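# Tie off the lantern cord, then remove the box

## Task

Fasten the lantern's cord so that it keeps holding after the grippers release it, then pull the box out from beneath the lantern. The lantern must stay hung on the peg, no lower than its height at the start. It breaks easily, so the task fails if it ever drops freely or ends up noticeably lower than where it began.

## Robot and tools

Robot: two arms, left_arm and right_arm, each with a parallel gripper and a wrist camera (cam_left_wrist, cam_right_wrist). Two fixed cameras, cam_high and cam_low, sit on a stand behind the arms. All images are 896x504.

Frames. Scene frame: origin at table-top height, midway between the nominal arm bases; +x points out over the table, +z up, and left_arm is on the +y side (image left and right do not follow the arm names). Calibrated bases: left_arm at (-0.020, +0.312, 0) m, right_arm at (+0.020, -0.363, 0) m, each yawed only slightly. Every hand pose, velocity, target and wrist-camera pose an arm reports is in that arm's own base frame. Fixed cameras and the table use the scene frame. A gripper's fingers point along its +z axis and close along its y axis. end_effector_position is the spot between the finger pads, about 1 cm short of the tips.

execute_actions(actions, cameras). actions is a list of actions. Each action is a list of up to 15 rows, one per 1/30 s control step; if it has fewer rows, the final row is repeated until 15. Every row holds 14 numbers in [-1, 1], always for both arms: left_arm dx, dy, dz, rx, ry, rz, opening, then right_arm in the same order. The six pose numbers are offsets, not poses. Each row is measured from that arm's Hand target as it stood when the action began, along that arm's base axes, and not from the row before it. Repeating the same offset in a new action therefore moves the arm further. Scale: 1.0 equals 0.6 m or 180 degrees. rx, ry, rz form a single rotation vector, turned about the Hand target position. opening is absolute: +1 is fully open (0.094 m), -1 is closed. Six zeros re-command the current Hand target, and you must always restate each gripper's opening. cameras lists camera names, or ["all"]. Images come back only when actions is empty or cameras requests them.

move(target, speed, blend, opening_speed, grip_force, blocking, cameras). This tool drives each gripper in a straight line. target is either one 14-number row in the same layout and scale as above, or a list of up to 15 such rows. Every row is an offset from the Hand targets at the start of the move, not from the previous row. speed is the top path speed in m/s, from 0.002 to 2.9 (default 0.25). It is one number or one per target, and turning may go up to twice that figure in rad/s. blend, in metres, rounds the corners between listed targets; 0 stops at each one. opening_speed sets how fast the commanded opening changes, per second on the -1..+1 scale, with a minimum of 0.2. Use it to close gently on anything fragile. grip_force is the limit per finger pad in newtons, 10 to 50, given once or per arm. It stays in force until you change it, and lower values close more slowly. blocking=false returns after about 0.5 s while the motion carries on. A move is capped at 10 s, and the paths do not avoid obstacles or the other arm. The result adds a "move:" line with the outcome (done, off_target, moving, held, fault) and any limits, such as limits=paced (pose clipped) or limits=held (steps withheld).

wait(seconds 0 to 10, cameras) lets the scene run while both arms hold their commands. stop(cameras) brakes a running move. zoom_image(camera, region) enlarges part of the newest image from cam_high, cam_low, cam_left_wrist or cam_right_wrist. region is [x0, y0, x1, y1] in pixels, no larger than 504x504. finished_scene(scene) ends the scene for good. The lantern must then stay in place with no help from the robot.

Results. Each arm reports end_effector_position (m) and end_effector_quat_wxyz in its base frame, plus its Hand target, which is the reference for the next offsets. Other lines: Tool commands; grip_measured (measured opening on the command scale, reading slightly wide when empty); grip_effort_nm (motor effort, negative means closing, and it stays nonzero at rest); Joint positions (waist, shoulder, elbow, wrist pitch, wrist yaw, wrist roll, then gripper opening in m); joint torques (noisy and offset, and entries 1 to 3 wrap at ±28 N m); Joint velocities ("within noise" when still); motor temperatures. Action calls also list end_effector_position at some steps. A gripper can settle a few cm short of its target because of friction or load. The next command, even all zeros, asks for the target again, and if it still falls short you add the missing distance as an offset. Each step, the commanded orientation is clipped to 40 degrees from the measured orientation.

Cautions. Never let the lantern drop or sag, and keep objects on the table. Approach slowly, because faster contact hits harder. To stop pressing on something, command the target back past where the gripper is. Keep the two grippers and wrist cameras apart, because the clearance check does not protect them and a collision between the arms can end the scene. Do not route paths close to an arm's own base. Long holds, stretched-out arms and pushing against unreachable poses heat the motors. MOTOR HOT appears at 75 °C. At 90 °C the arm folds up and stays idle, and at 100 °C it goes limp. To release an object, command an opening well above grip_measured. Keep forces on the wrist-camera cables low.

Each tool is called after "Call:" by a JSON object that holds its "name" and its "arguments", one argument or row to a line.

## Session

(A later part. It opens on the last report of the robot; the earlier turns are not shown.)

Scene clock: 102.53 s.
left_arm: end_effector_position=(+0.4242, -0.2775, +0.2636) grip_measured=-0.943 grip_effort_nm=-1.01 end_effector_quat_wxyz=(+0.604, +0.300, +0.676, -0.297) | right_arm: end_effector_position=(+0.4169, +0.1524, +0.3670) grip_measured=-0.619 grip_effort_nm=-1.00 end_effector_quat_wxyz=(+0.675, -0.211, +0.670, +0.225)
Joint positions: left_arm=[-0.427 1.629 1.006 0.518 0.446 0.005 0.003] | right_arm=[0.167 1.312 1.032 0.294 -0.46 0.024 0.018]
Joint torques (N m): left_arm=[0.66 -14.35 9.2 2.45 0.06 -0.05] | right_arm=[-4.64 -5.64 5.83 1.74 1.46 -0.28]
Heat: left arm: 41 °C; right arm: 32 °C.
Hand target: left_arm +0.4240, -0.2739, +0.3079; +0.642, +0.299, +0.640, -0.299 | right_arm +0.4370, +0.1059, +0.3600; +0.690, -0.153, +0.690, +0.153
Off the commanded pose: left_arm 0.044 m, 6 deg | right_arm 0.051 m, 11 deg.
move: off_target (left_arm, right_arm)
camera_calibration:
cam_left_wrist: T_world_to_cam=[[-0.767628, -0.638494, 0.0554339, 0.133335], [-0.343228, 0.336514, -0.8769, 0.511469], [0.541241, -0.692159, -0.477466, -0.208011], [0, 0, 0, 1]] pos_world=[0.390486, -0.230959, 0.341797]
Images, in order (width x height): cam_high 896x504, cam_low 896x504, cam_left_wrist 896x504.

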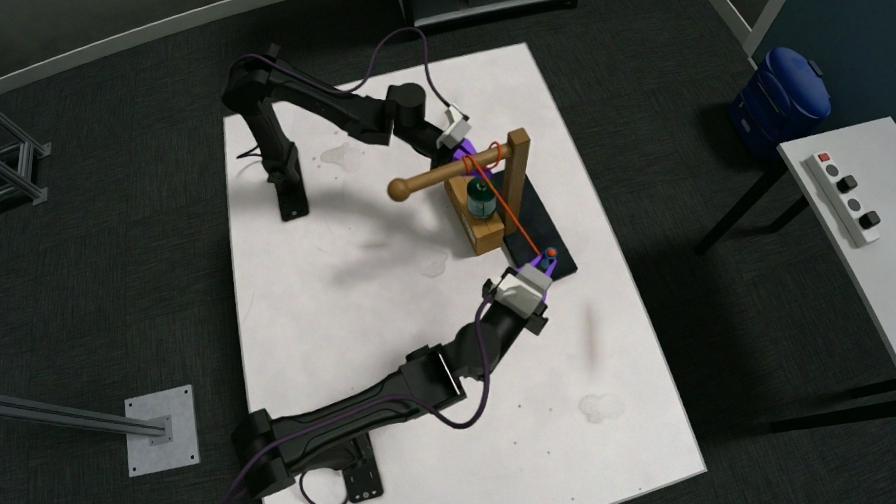

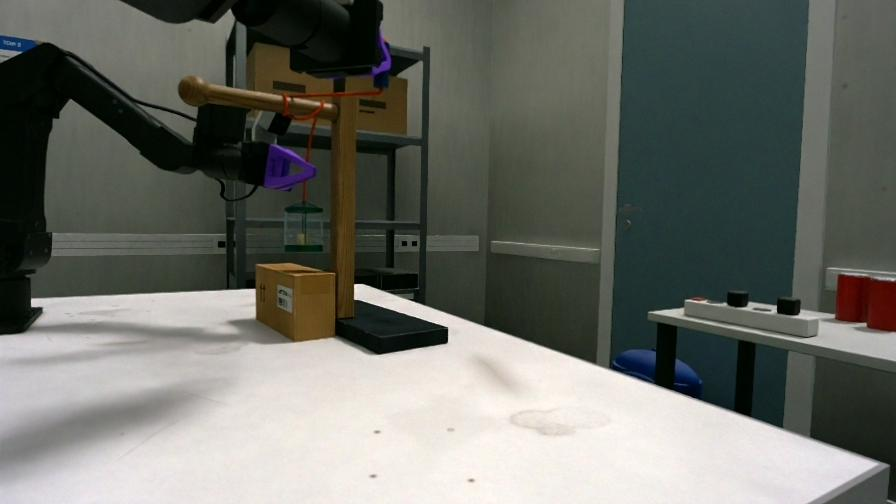

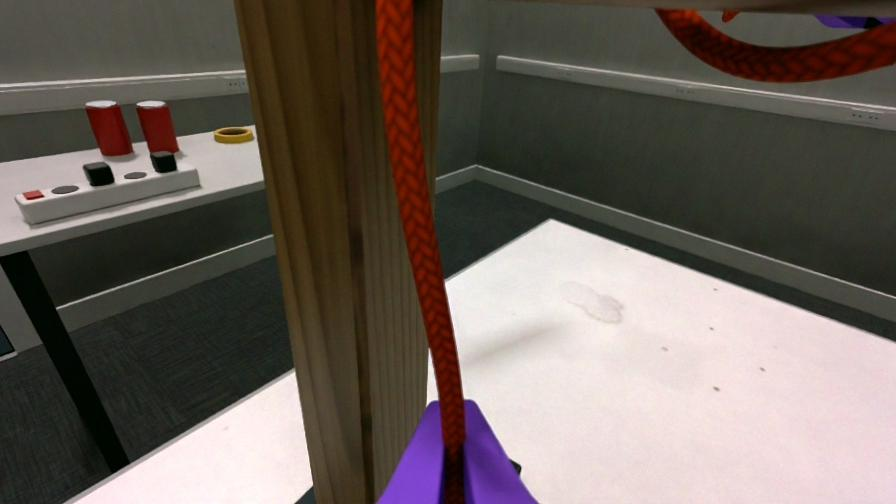

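Call:
{"name": "move", "arguments": {
  "target": [0,0,0,0,0,0,-1,0.0,-0.08,-0.03,0,0,0,-0.85],
  "speed": 0.06,
  "cameras": ["cam_high","cam_low"]
}}

Call:
{"name": "zoom_image", "arguments": {
  "camera": "cam_high",
  "region": [440, 110, 560, 230]
}}

Call:
{"name": "zoom_image", "arguments": {
  "camera": "cam_low",
  "region": [240, 80, 400, 290]
}}

Scene clock: 105.07 s.
left_arm: end_effector_position=(+0.4242, -0.2775, +0.2635) grip_measured=-0.943 grip_effort_nm=-1.01 end_effector_quat_wxyz=(+0.604, +0.300, +0.676, -0.297) | right_arm: end_effector_position=(+0.3938, +0.1329, +0.3582) grip_measured=-0.619 grip_effort_nm=-1.00 end_effector_quat_wxyz=(+0.667, -0.260, +0.643, +0.272)
Joint positions: left_arm=[-0.427 1.629 1.006 0.518 0.446 0.005 0.003] | right_arm=[0.024 1.276 0.942 0.387 -0.747 0.039 0.018]
Joint torques (N m): left_arm=[0.65 -14.41 9.16 2.45 0.06 -0.04] | right_arm=[-7.87 -4.66 5.29 1.36 2.52 -0.5]
Heat: left arm: 41 °C; right arm: 32 °C.
Hand target: left_arm +0.4240, -0.2739, +0.3079; +0.642, +0.299, +0.640, -0.298 | right_arm +0.4370, +0.0581, +0.3421; +0.690, -0.153, +0.690, +0.153
Off the commanded pose: left_arm 0.045 m, 6 deg | right_arm 0.088 m, 19 deg.
move: off_target (left_arm, right_arm)
Images, in order (width x height): cam_high 896x504, cam_low 896x504.

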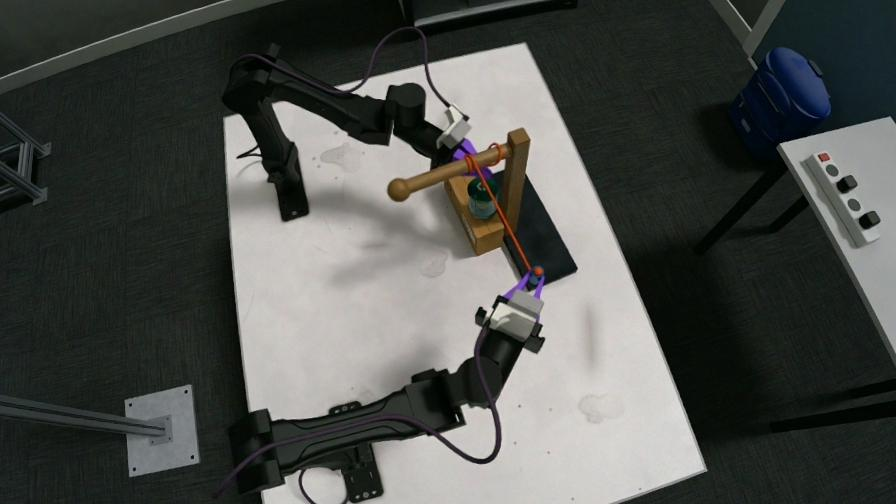

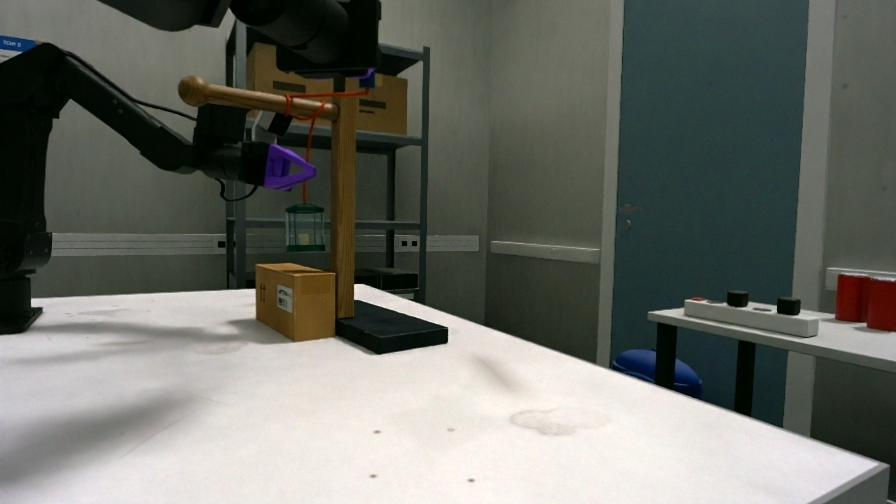

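Scaled by 4.200 from the camera's 896x504 image, which has a finer 1280x720 frame.

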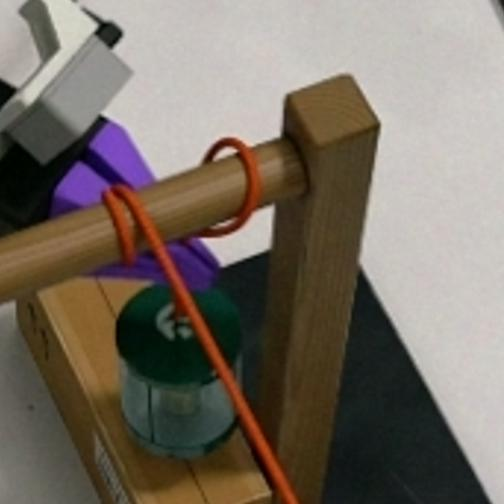

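Scaled by 2.400 from the camera's 896x504 image, which has a finer 1280x720 frame.

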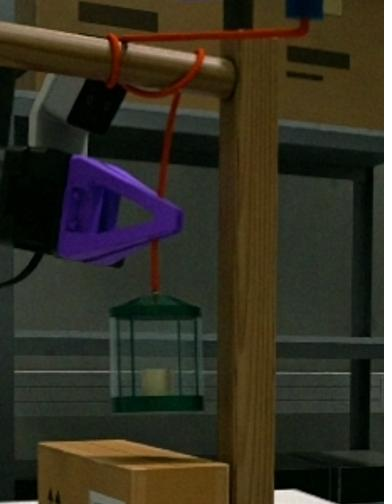

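Call:
{"name": "move", "arguments": {
  "target": [0,0,0,0,0,0,-1,-0.128,0.04,-0.203,0,0,0,-0.85],
  "speed": 0.08,
  "cameras": ["cam_high","cam_low","cam_left_wrist"]
}}

Call:
{"name": "zoom_image", "arguments": {
  "camera": "cam_high",
  "region": [440, 110, 560, 230]
}}

Call:
{"name": "zoom_image", "arguments": {
  "camera": "cam_low",
  "region": [240, 80, 400, 290]
}}

Scene clock: 110.23 s.
left_arm: end_effector_position=(+0.4242, -0.2776, +0.2635) grip_measured=-0.943 grip_effort_nm=-1.01 end_effector_quat_wxyz=(+0.603, +0.300, +0.676, -0.298) | right_arm: end_effector_position=(+0.3581, +0.0834, +0.2223) grip_measured=-0.849 grip_effort_nm=-0.05 end_effector_quat_wxyz=(+0.692, -0.158, +0.687, +0.156)
Joint positions: left_arm=[-0.427 1.629 1.006 0.518 0.446 0.005 0.003] | right_arm=[0.023 1.166 0.333 0.841 -0.424 -0.001 0.007]
Joint torques (N m): left_arm=[0.68 -14.37 9.18 2.47 0.05 -0.05] | right_arm=[0.16 -2.22 6.8 1.77 0.13 0.02]
Heat: left arm: 42 °C; right arm: 32 °C.
Hand target: left_arm +0.4239, -0.2739, +0.3079; +0.642, +0.299, +0.640, -0.299 | right_arm +0.3601, +0.0821, +0.2203; +0.690, -0.153, +0.690, +0.153
Off the commanded pose: left_arm 0.045 m, 6 deg | right_arm 0.003 m, 1 deg.
move: off_target (left_arm)
camera_calibration:
cam_left_wrist: T_world_to_cam=[[-0.767862, -0.638196, 0.0556153, 0.133434], [-0.343392, 0.336757, -0.876742, 0.511535], [0.540805, -0.692315, -0.477735, -0.207785], [0, 0, 0, 1]] pos_world=[0.390486, -0.230959, 0.341797]
Images, in order (width x height): cam_high 896x504, cam_low 896x504, cam_left_wrist 896x504.

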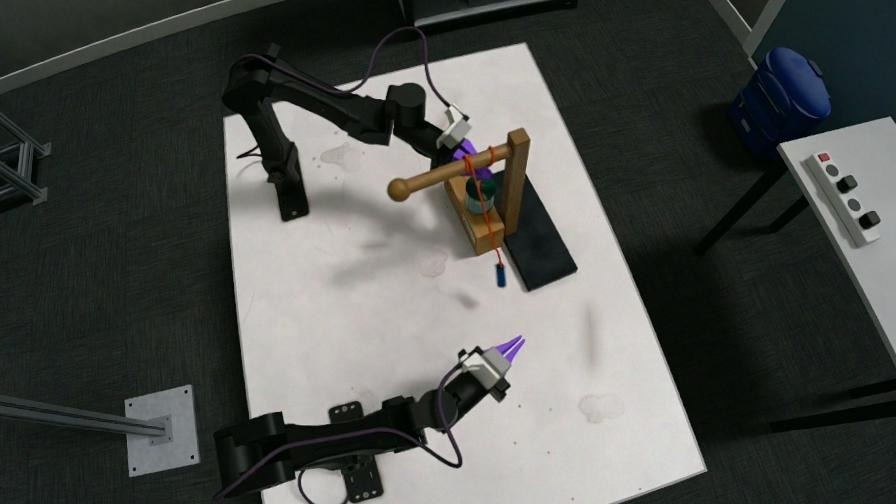

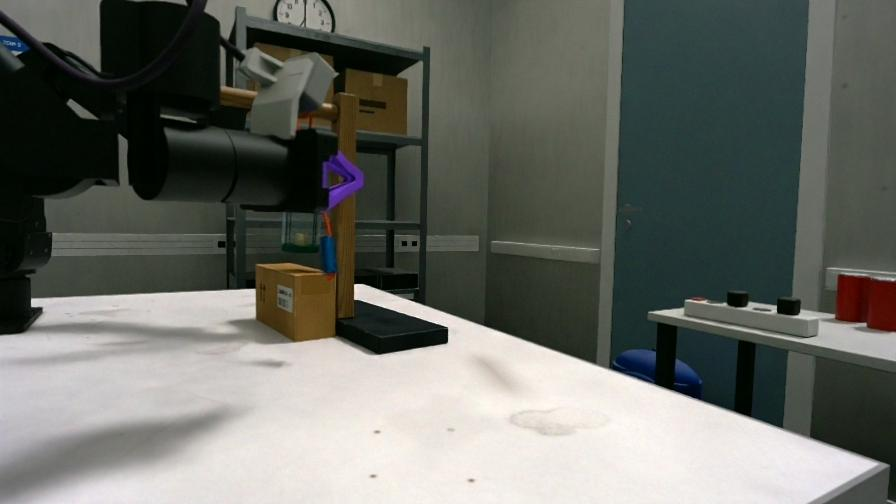

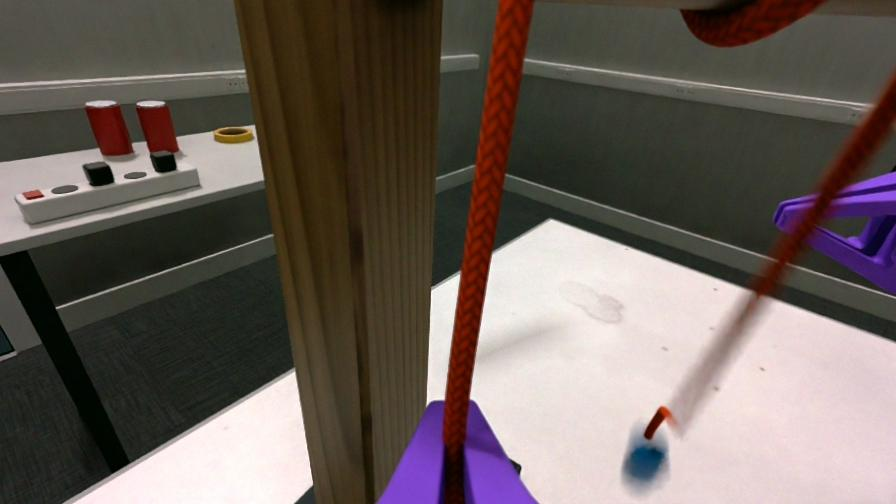

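Scaled by 4.200 from the camera's 896x504 image, which has a finer 1280x720 frame.

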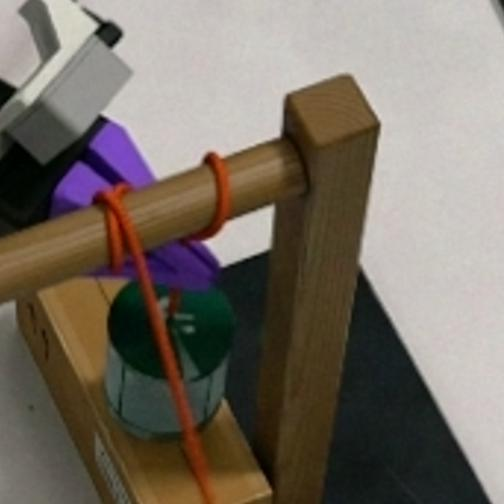

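Scaled by 2.400 from the camera's 896x504 image, which has a finer 1280x720 frame.

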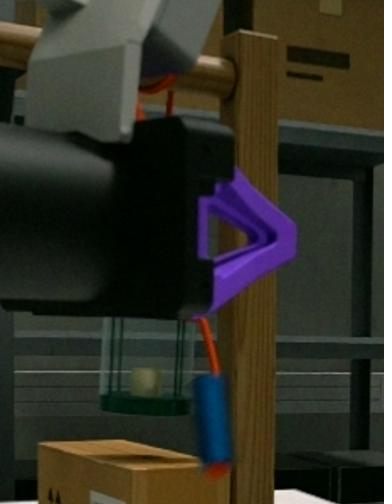

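Call:
{"name": "execute_actions", "arguments": {
  "actions": []
}}

Call:
{"name": "zoom_image", "arguments": {
  "camera": "cam_high",
  "region": [400, 100, 620, 340]
}}

Call:
{"name": "zoom_image", "arguments": {
  "camera": "cam_low",
  "region": [240, 80, 400, 290]
}}

Scene clock: 114.67 s.
left_arm: end_effector_position=(+0.4242, -0.2776, +0.2635) grip_measured=-0.943 grip_effort_nm=-1.01 end_effector_quat_wxyz=(+0.603, +0.300, +0.676, -0.298) | right_arm: end_effector_position=(+0.3581, +0.0833, +0.2223) grip_measured=-0.849 grip_effort_nm=-0.04 end_effector_quat_wxyz=(+0.693, -0.157, +0.687, +0.156)
Joint positions: left_arm=[-0.427 1.629 1.006 0.518 0.446 0.005 0.003] | right_arm=[0.023 1.166 0.333 0.841 -0.424 -0.001 0.007]
Joint velocities: within noise
Joint torques (N m): left_arm=[0.69 -14.38 9.18 2.44 0.06 -0.05] | right_arm=[0.18 -2.22 6.82 1.78 0.13 0.02]
Motor temperatures (°C): left_arm=[23 28 28 42 25 26 27] | right_arm=[27 31 30 32 26 25 24]
Heat: left arm: 42 °C; right arm: 32 °C.
Hand target: left_arm +0.4239, -0.2739, +0.3079; +0.642, +0.299, +0.640, -0.299 | right_arm +0.3602, +0.0821, +0.2203; +0.690, -0.153, +0.690, +0.153
Tool commands: left_gripper/opening=-1.0 right_gripper/opening=-0.85
Off the commanded pose: left_arm 0.045 m, 6 deg | right_arm 0.003 m, 1 deg.
camera_calibration:
cam_left_wrist: T_world_to_cam=[[-0.767862, -0.638196, 0.0556153, 0.133434], [-0.343392, 0.336757, -0.876742, 0.511535], [0.540805, -0.692315, -0.477735, -0.207785], [0, 0, 0, 1]] pos_world=[0.390486, -0.230959, 0.341797]
cam_right_wrist: T_world_to_cam=[[0.443173, -0.896223, 0.0195251, -0.0872216], [-0.358163, -0.196991, -0.912641, 0.387609], [0.821777, 0.397465, -0.408295, -0.14656], [0, 0, 0, 1]] pos_world=[0.297922, 0.056438, 0.295611]

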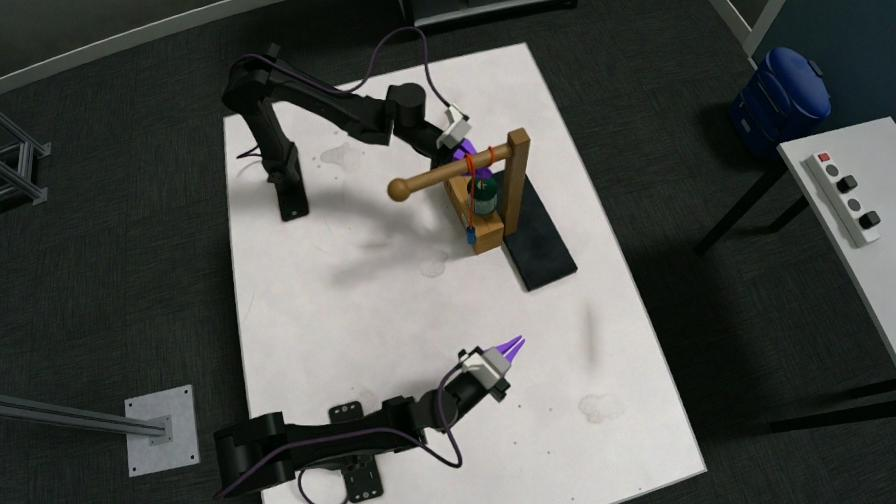

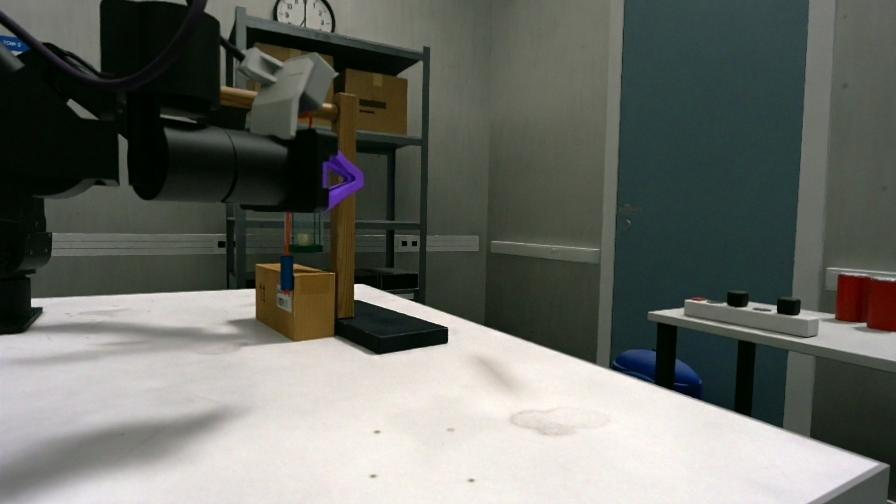

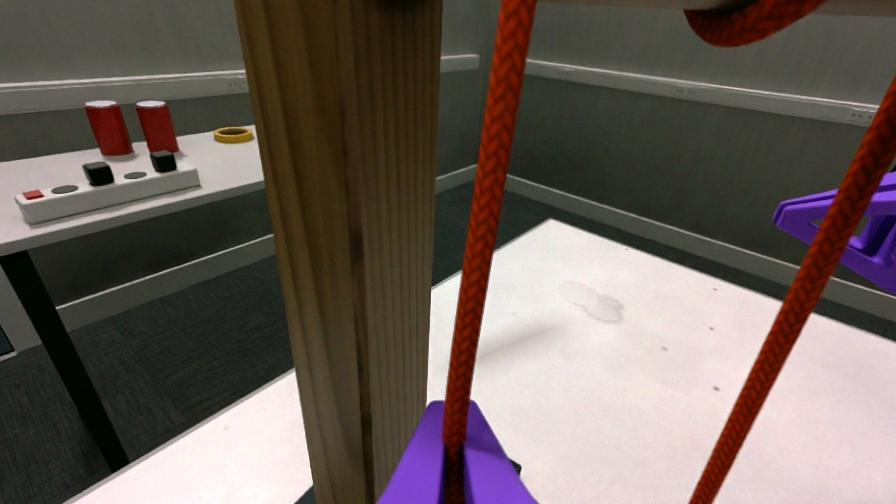

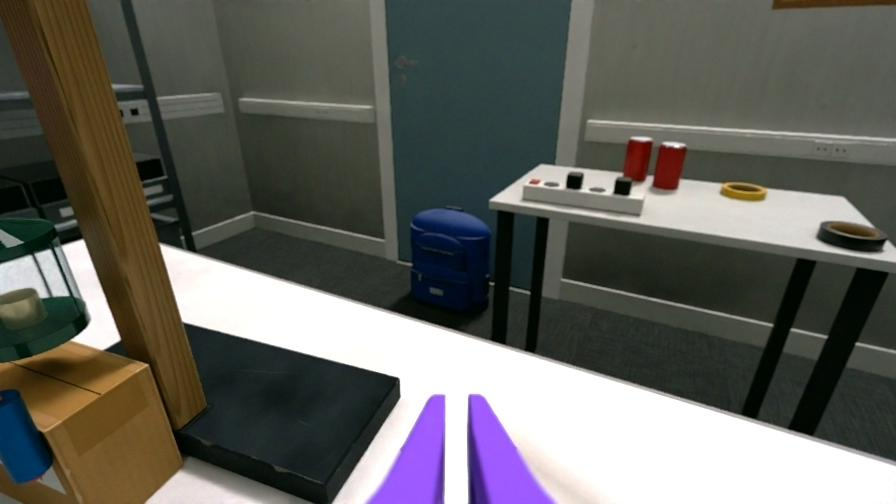

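Scaled by 2.100 from the camera's 896x504 image, which has a finer 1280x720 frame.

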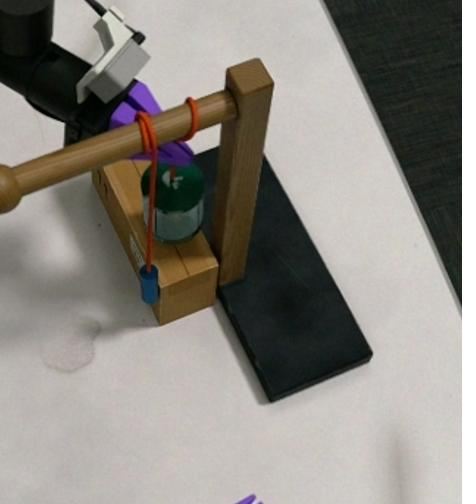

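Scaled by 2.400 from the camera's 896x504 image, which has a finer 1280x720 frame.

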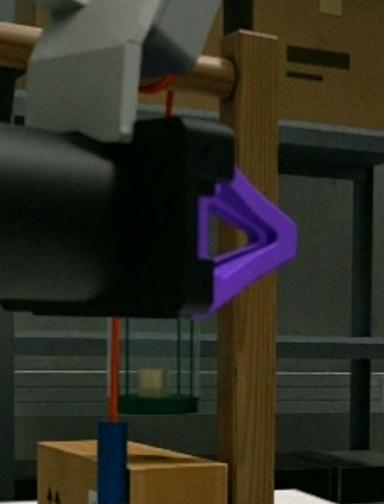

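Call:
{"name": "move", "arguments": {
  "target": [
    [0,0,-0.03,0,0,0,-1,0,0,0,0,0,0,-0.85],
    [0,0,-0.06,0,0,0,-1,0,0,0,0,0,0,-0.85]
  ],
  "speed": 0.03
}}

Call:
{"name": "execute_actions", "arguments": {
  "actions": [],
  "cameras": ["cam_low","cam_left_wrist"]
}}

Call:
{"name": "zoom_image", "arguments": {
  "camera": "cam_low",
  "region": [240, 80, 400, 290]
}}

Scene clock: 117.53 s.
left_arm: end_effector_position=(+0.4216, -0.2750, +0.2700) grip_measured=-0.943 grip_effort_nm=-1.01 end_effector_quat_wxyz=(+0.631, +0.300, +0.651, -0.297) | right_arm: end_effector_position=(+0.3581, +0.0833, +0.2223) grip_measured=-0.849 grip_effort_nm=-0.04 end_effector_quat_wxyz=(+0.693, -0.157, +0.687, +0.156)
Joint positions: left_arm=[-0.425 1.629 0.958 0.64 0.446 0.005 0.003] | right_arm=[0.023 1.166 0.333 0.841 -0.424 -0.001 0.007]
Joint torques (N m): left_arm=[0.51 -8.44 5.79 2.66 0.04 -0.04] | right_arm=[0.18 -2.22 6.79 1.78 0.14 0.02]
Heat: left arm: 43 °C; right arm: 32 °C.
Hand target: left_arm +0.4240, -0.2738, +0.2720; +0.642, +0.299, +0.640, -0.298 | right_arm +0.3602, +0.0821, +0.2203; +0.690, -0.153, +0.690, +0.153
Off the commanded pose: left_arm 0.003 m, 2 deg | right_arm 0.003 m, 1 deg.
move: done

Scene clock: 117.53 s.
left_arm: end_effector_position=(+0.4216, -0.2750, +0.2700) grip_measured=-0.943 grip_effort_nm=-1.01 end_effector_quat_wxyz=(+0.631, +0.300, +0.651, -0.297) | right_arm: end_effector_position=(+0.3581, +0.0833, +0.2223) grip_measured=-0.849 grip_effort_nm=-0.04 end_effector_quat_wxyz=(+0.693, -0.157, +0.687, +0.156)
Joint positions: left_arm=[-0.425 1.629 0.958 0.64 0.446 0.005 0.003] | right_arm=[0.023 1.166 0.333 0.841 -0.424 -0.001 0.007]
Joint velocities: within noise
Joint torques (N m): left_arm=[0.51 -8.44 5.79 2.66 0.04 -0.04] | right_arm=[0.18 -2.22 6.79 1.78 0.14 0.02]
Motor temperatures (°C): left_arm=[23 28 28 43 25 26 27] | right_arm=[27 31 30 32 26 25 23]
Heat: left arm: 43 °C; right arm: 32 °C.
Hand target: left_arm +0.4240, -0.2738, +0.2720; +0.642, +0.299, +0.640, -0.298 | right_arm +0.3602, +0.0821, +0.2203; +0.690, -0.153, +0.690, +0.153
Tool commands: left_gripper/opening=-1.0 right_gripper/opening=-0.85
Off the commanded pose: left_arm 0.003 m, 2 deg | right_arm 0.003 m, 1 deg.
camera_calibration:
cam_left_wrist: T_world_to_cam=[[-0.769116, -0.638699, 0.0228985, 0.142076], [-0.283019, 0.308247, -0.908231, 0.490681], [0.573028, -0.705016, -0.417841, -0.234839], [0, 0, 0, 1]] pos_world=[0.382714, -0.226072, 0.344273]
Images, in order (width x height): cam_low 896x504, cam_left_wrist 896x504.

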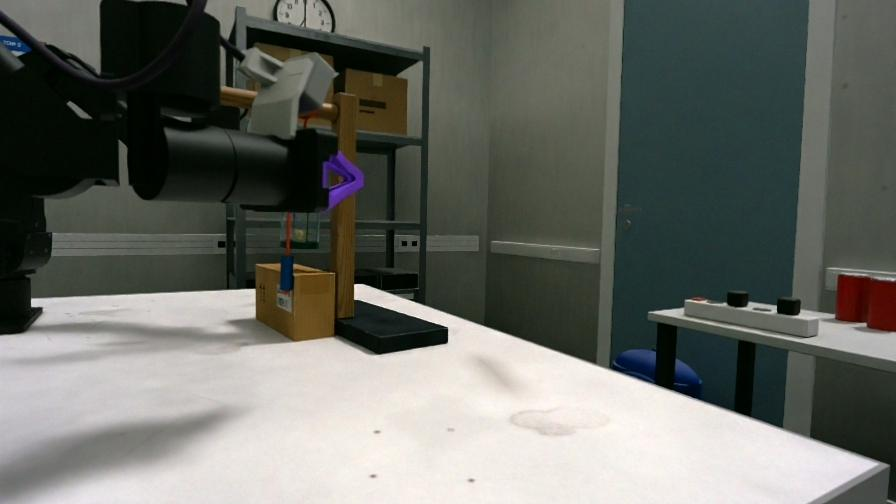

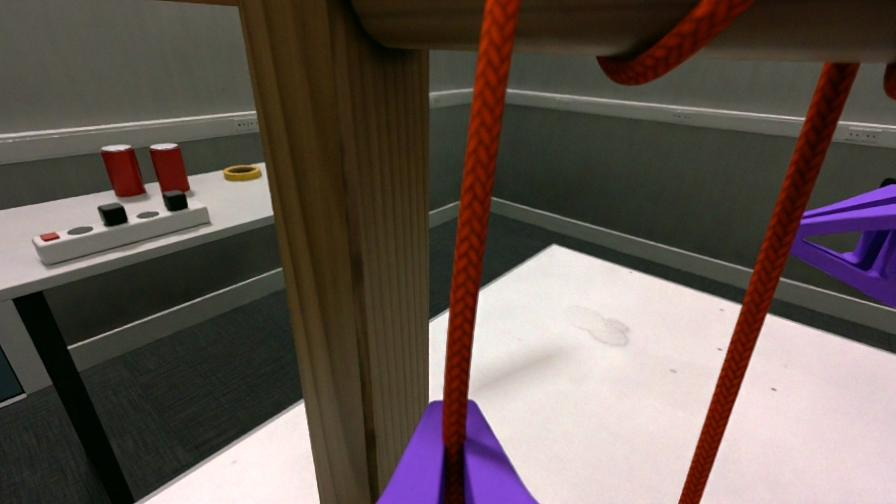

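Scaled by 2.400 from the camera's 896x504 image, which has a finer 1280x720 frame.

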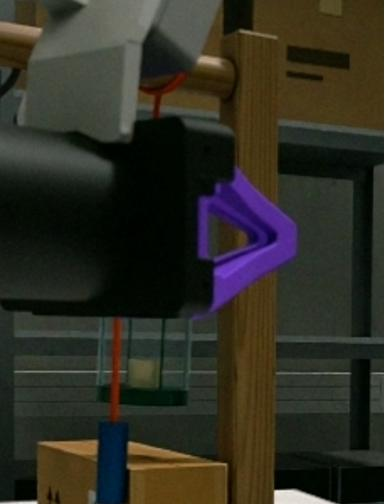

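Call:
{"name": "move", "arguments": {
  "target": [0,0,-0.025,0,0,0,-1,0,0,0,0,0,0,-0.85],
  "speed": 0.02
}}

Call:
{"name": "move", "arguments": {
  "target": [0,0,-0.025,0,0,0,-1,0,0,0,0,0,0,-0.85],
  "speed": 0.02,
  "cameras": ["cam_low","cam_high","cam_left_wrist"]
}}

Call:
{"name": "zoom_image", "arguments": {
  "camera": "cam_low",
  "region": [240, 80, 400, 290]
}}

Scene clock: 119.70 s.
left_arm: end_effector_position=(+0.4216, -0.2754, +0.2614) grip_measured=-0.943 grip_effort_nm=-1.01 end_effector_quat_wxyz=(+0.638, +0.301, +0.643, -0.298) | right_arm: end_effector_position=(+0.3581, +0.0833, +0.2223) grip_measured=-0.849 grip_effort_nm=-0.04 end_effector_quat_wxyz=(+0.693, -0.157, +0.687, +0.156)
Joint positions: left_arm=[-0.425 1.654 0.926 0.72 0.449 0.005 0.003] | right_arm=[0.023 1.166 0.333 0.841 -0.424 -0.001 0.007]
Joint torques (N m): left_arm=[0.49 -8.29 5.39 2.54 0 -0.07] | right_arm=[0.16 -2.19 6.82 1.78 0.13 0.03]
Heat: left arm: 43 °C; right arm: 32 °C.
Hand target: left_arm +0.4240, -0.2739, +0.2570; +0.642, +0.299, +0.640, -0.299 | right_arm +0.3602, +0.0821, +0.2203; +0.690, -0.153, +0.690, +0.153
Off the commanded pose: left_arm 0.005 m, 1 deg | right_arm 0.003 m, 1 deg.
move: done

Scene clock: 120.87 s.
left_arm: end_effector_position=(+0.4211, -0.2759, +0.2590) grip_measured=-0.943 grip_effort_nm=-1.01 end_effector_quat_wxyz=(+0.653, +0.302, +0.627, -0.299) | right_arm: end_effector_position=(+0.3581, +0.0833, +0.2223) grip_measured=-0.849 grip_effort_nm=-0.04 end_effector_quat_wxyz=(+0.693, -0.157, +0.687, +0.156)
Joint positions: left_arm=[-0.425 1.68 0.898 0.816 0.453 0.005 0.003] | right_arm=[0.023 1.166 0.333 0.841 -0.424 -0.001 0.007]
Joint torques (N m): left_arm=[0.51 -7.87 4.82 2.18 -0.05 -0.05] | right_arm=[0.18 -2.25 6.82 1.77 0.13 0.03]
Heat: left arm: 43 °C; right arm: 32 °C.
Hand target: left_arm +0.4240, -0.2738, +0.2420; +0.642, +0.299, +0.640, -0.298 | right_arm +0.3602, +0.0821, +0.2203; +0.690, -0.153, +0.690, +0.153
Off the commanded pose: left_arm 0.017 m, 2 deg | right_arm 0.003 m, 1 deg.
move: off_target (left_arm)
camera_calibration:
cam_left_wrist: T_world_to_cam=[[-0.773469, -0.633812, -0.00536974, 0.15178], [-0.227506, 0.285523, -0.930976, 0.457018], [0.591597, -0.71886, -0.36504, -0.264994], [0, 0, 0, 1]] pos_world=[0.378141, -0.224783, 0.329555]
Images, in order (width x height): cam_high 896x504, cam_low 896x504, cam_left_wrist 896x504.

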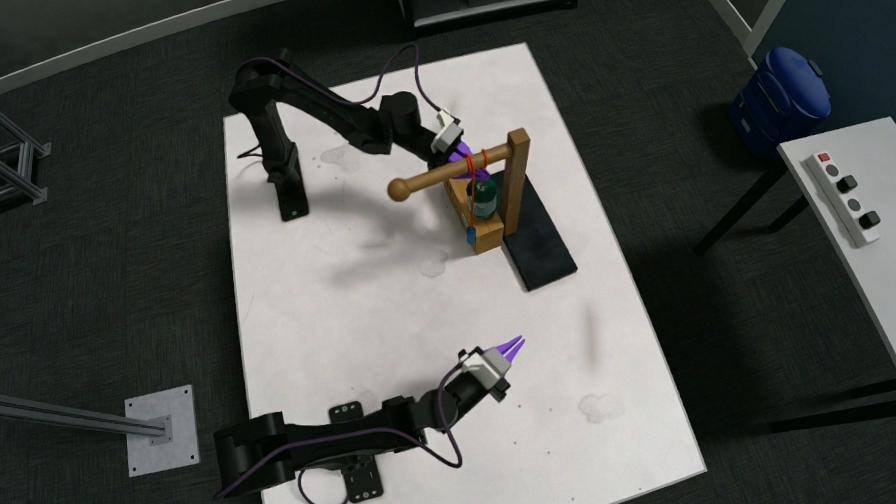

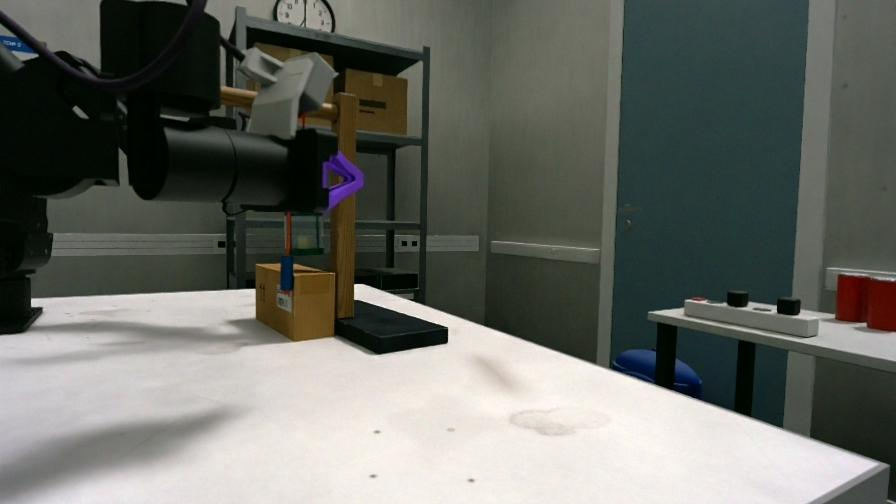

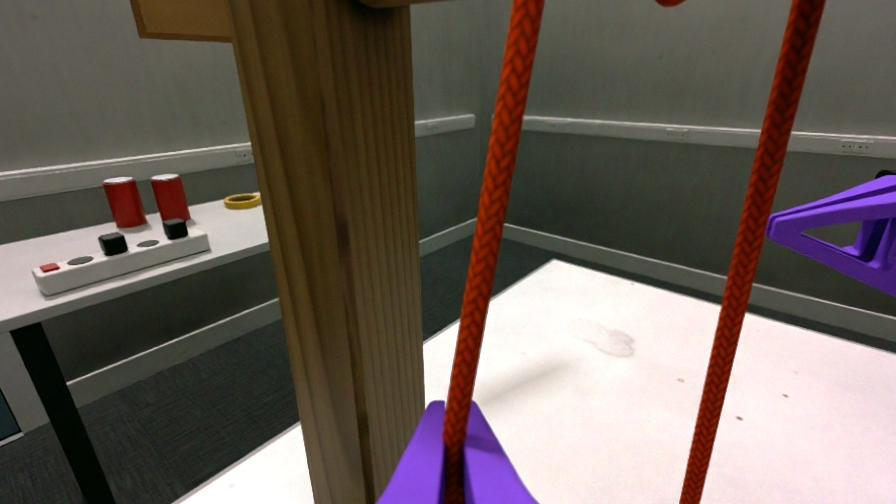

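Scaled by 2.400 from the camera's 896x504 image, which has a finer 1280x720 frame.

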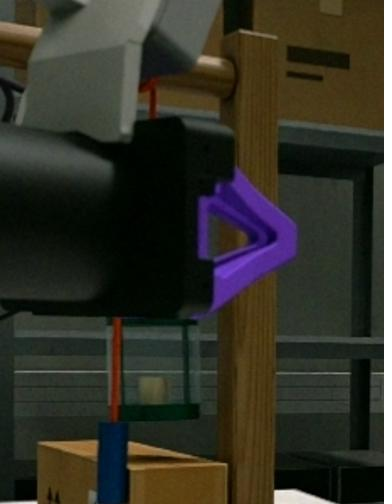

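Call:
{"name": "move", "arguments": {
  "target": [0,0,-0.03,0,0,0,-1,0,0,0,0,0,0,-0.85],
  "speed": 0.02,
  "cameras": ["cam_left_wrist"]
}}

Call:
{"name": "move", "arguments": {
  "target": [0,0,-0.03,0,0,0,-1,0,0,0,0,0,0,-0.85],
  "speed": 0.02,
  "cameras": ["cam_low","cam_high","cam_left_wrist"]
}}

Call:
{"name": "zoom_image", "arguments": {
  "camera": "cam_low",
  "region": [240, 80, 400, 290]
}}

Call:
{"name": "zoom_image", "arguments": {
  "camera": "cam_high",
  "region": [440, 110, 560, 230]
}}

Scene clock: 123.77 s.
left_arm: end_effector_position=(+0.4195, -0.2759, +0.2573) grip_measured=-0.943 grip_effort_nm=-1.01 end_effector_quat_wxyz=(+0.671, +0.303, +0.607, -0.299) | right_arm: end_effector_position=(+0.3581, +0.0833, +0.2223) grip_measured=-0.849 grip_effort_nm=-0.04 end_effector_quat_wxyz=(+0.693, -0.157, +0.687, +0.156)
Joint positions: left_arm=[-0.425 1.711 0.867 0.934 0.457 0.005 0.003] | right_arm=[0.023 1.166 0.333 0.841 -0.424 -0.001 0.007]
Joint torques (N m): left_arm=[0.5 -7.04 4.08 1.66 -0.11 -0.06] | right_arm=[0.17 -2.22 6.8 1.78 0.13 0.02]
Heat: left arm: 43 °C; right arm: 32 °C.
Hand target: left_arm +0.4240, -0.2738, +0.2238; +0.642, +0.299, +0.640, -0.298 | right_arm +0.3602, +0.0821, +0.2203; +0.690, -0.153, +0.690, +0.153
Off the commanded pose: left_arm 0.034 m, 5 deg | right_arm 0.003 m, 1 deg.
move: off_target (left_arm)
camera_calibration:
cam_left_wrist: T_world_to_cam=[[-0.775254, -0.630935, -0.0300423, 0.158443], [-0.179238, 0.265345, -0.947347, 0.433475], [0.605686, -0.729049, -0.318797, -0.285357], [0, 0, 0, 1]] pos_world=[0.373365, -0.223092, 0.32444]
Images, in order (width x height): cam_left_wrist 896x504.

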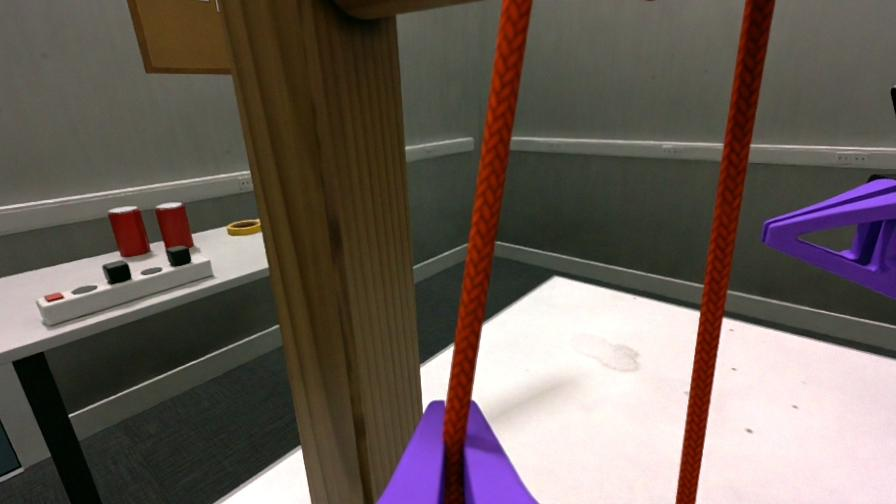

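Scene clock: 125.13 s.
left_arm: end_effector_position=(+0.4189, -0.2759, +0.2460) grip_measured=-0.943 grip_effort_nm=-1.01 end_effector_quat_wxyz=(+0.679, +0.304, +0.598, -0.299) | right_arm: end_effector_position=(+0.3581, +0.0833, +0.2223) grip_measured=-0.849 grip_effort_nm=-0.04 end_effector_quat_wxyz=(+0.693, -0.157, +0.687, +0.156)
Joint positions: left_arm=[-0.425 1.755 0.836 1.031 0.458 0.005 0.003] | right_arm=[0.023 1.166 0.333 0.841 -0.424 -0.001 0.007]
Joint torques (N m): left_arm=[0.5 -6.86 3.62 1.54 -0.11 -0.05] | right_arm=[0.14 -2.24 6.8 1.77 0.14 0.03]
Heat: left arm: 43 °C; right arm: 32 °C.
Hand target: left_arm +0.4240, -0.2738, +0.2060; +0.642, +0.299, +0.640, -0.298 | right_arm +0.3602, +0.0821, +0.2203; +0.690, -0.153, +0.690, +0.153
Off the commanded pose: left_arm 0.041 m, 6 deg | right_arm 0.003 m, 1 deg.
move: off_target (left_arm)
camera_calibration:
cam_left_wrist: T_world_to_cam=[[-0.77546, -0.630089, -0.040624, 0.160595], [-0.158608, 0.25667, -0.953396, 0.413113], [0.611151, -0.732877, -0.298975, -0.296846], [0, 0, 0, 1]] pos_world=[0.371476, -0.222396, 0.311635]
Images, in order (width x height): cam_high 896x504, cam_low 896x504, cam_left_wrist 896x504.

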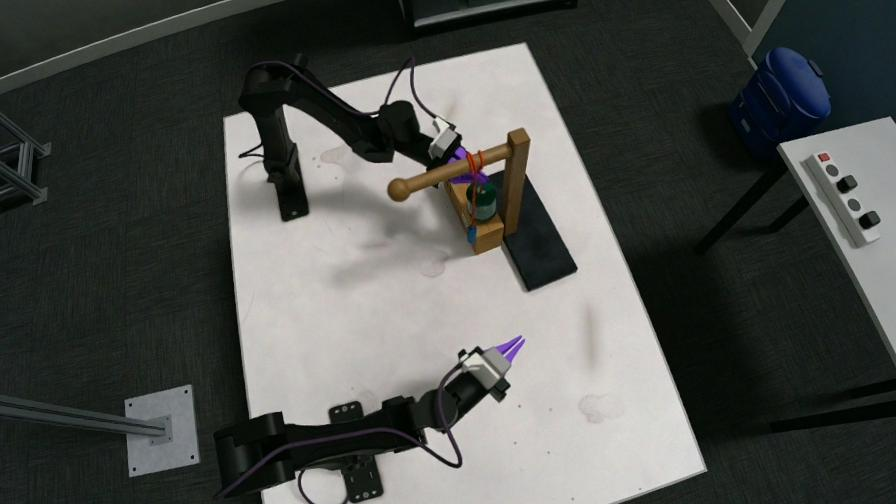

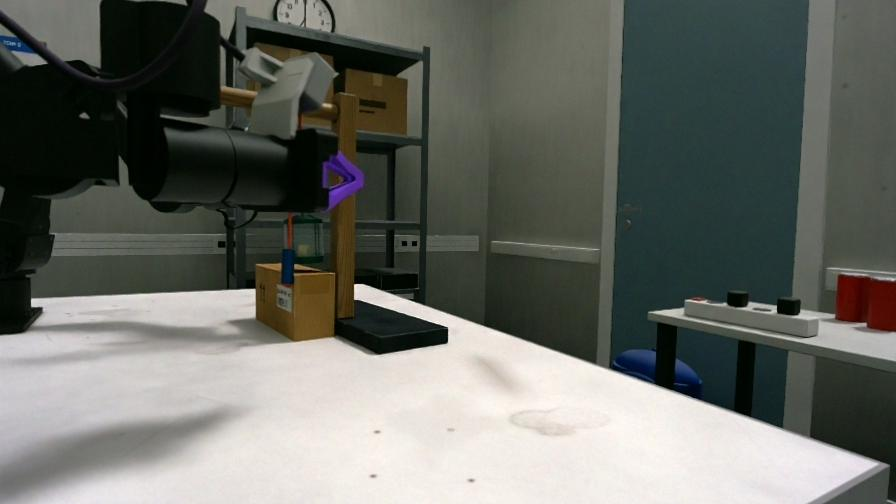

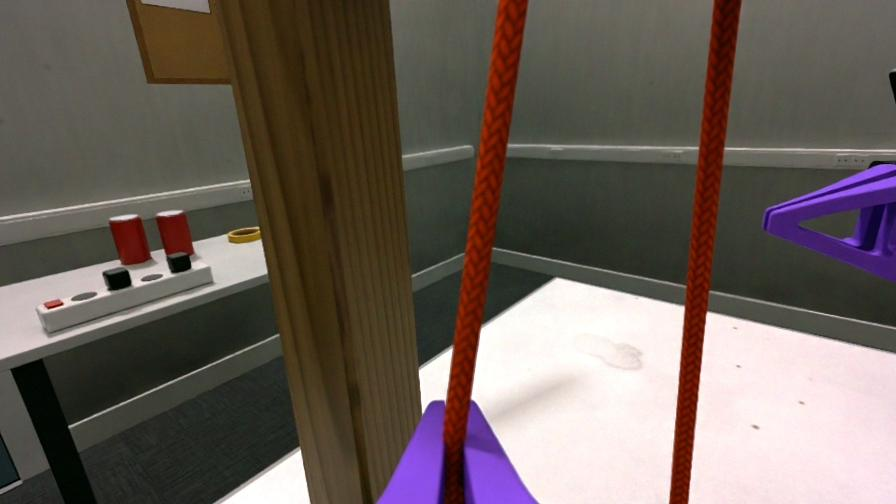

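Scaled by 2.400 from the camera's 896x504 image, which has a finer 1280x720 frame.

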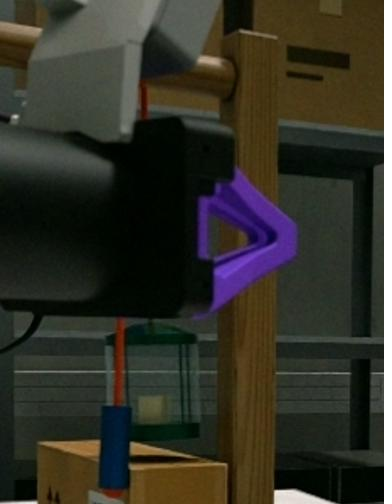

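Scaled by 4.200 from the camera's 896x504 image, which has a finer 1280x720 frame.

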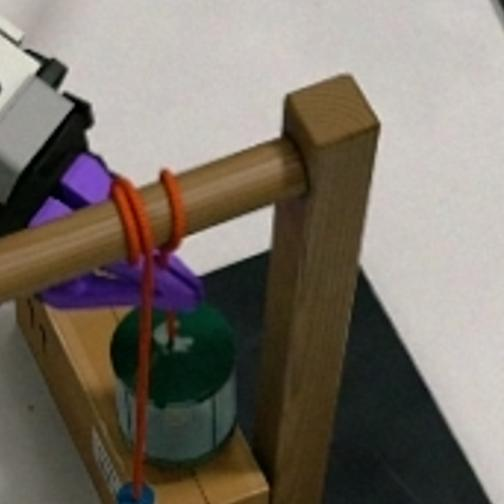

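Call:
{"name": "wait", "arguments": {
  "seconds": 2,
  "cameras": ["cam_low"]
}}

Call:
{"name": "zoom_image", "arguments": {
  "camera": "cam_low",
  "region": [240, 80, 400, 290]
}}

Scene clock: 127.77 s.
left_arm: end_effector_position=(+0.4189, -0.2759, +0.2460) grip_measured=-0.943 grip_effort_nm=-1.01 end_effector_quat_wxyz=(+0.679, +0.304, +0.598, -0.299) | right_arm: end_effector_position=(+0.3581, +0.0833, +0.2223) grip_measured=-0.849 grip_effort_nm=-0.04 end_effector_quat_wxyz=(+0.693, -0.157, +0.687, +0.156)
Joint positions: left_arm=[-0.425 1.755 0.836 1.031 0.458 0.005 0.003] | right_arm=[0.023 1.166 0.333 0.841 -0.424 -0.001 0.007]
Joint torques (N m): left_arm=[0.46 -6.94 3.66 1.55 -0.11 -0.06] | right_arm=[0.17 -2.24 6.79 1.78 0.13 0.02]
Heat: left arm: 42 °C; right arm: 33 °C.
Hand target: left_arm +0.4240, -0.2738, +0.2059; +0.642, +0.299, +0.640, -0.298 | right_arm +0.3602, +0.0821, +0.2203; +0.690, -0.153, +0.690, +0.153
Tool commands: left_gripper/opening=-1.0 right_gripper/opening=-0.85
Off the commanded pose: left_arm 0.041 m, 6 deg | right_arm 0.003 m, 1 deg.
wait: 2.00 s; at rest from the start
Images, in order (width x height): cam_low 896x504.

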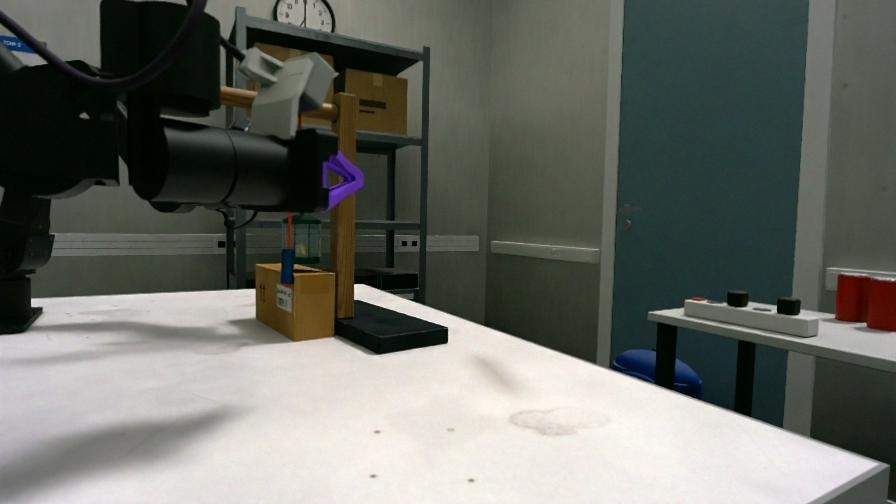

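Scaled by 2.400 from the camera's 896x504 image, which has a finer 1280x720 frame.

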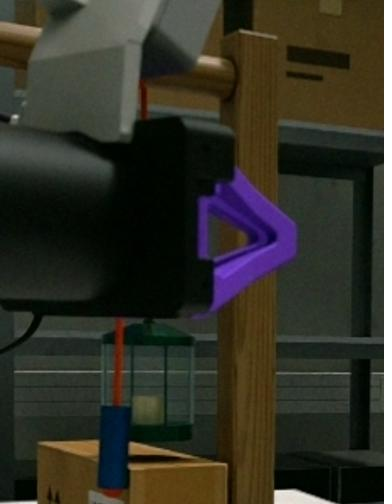

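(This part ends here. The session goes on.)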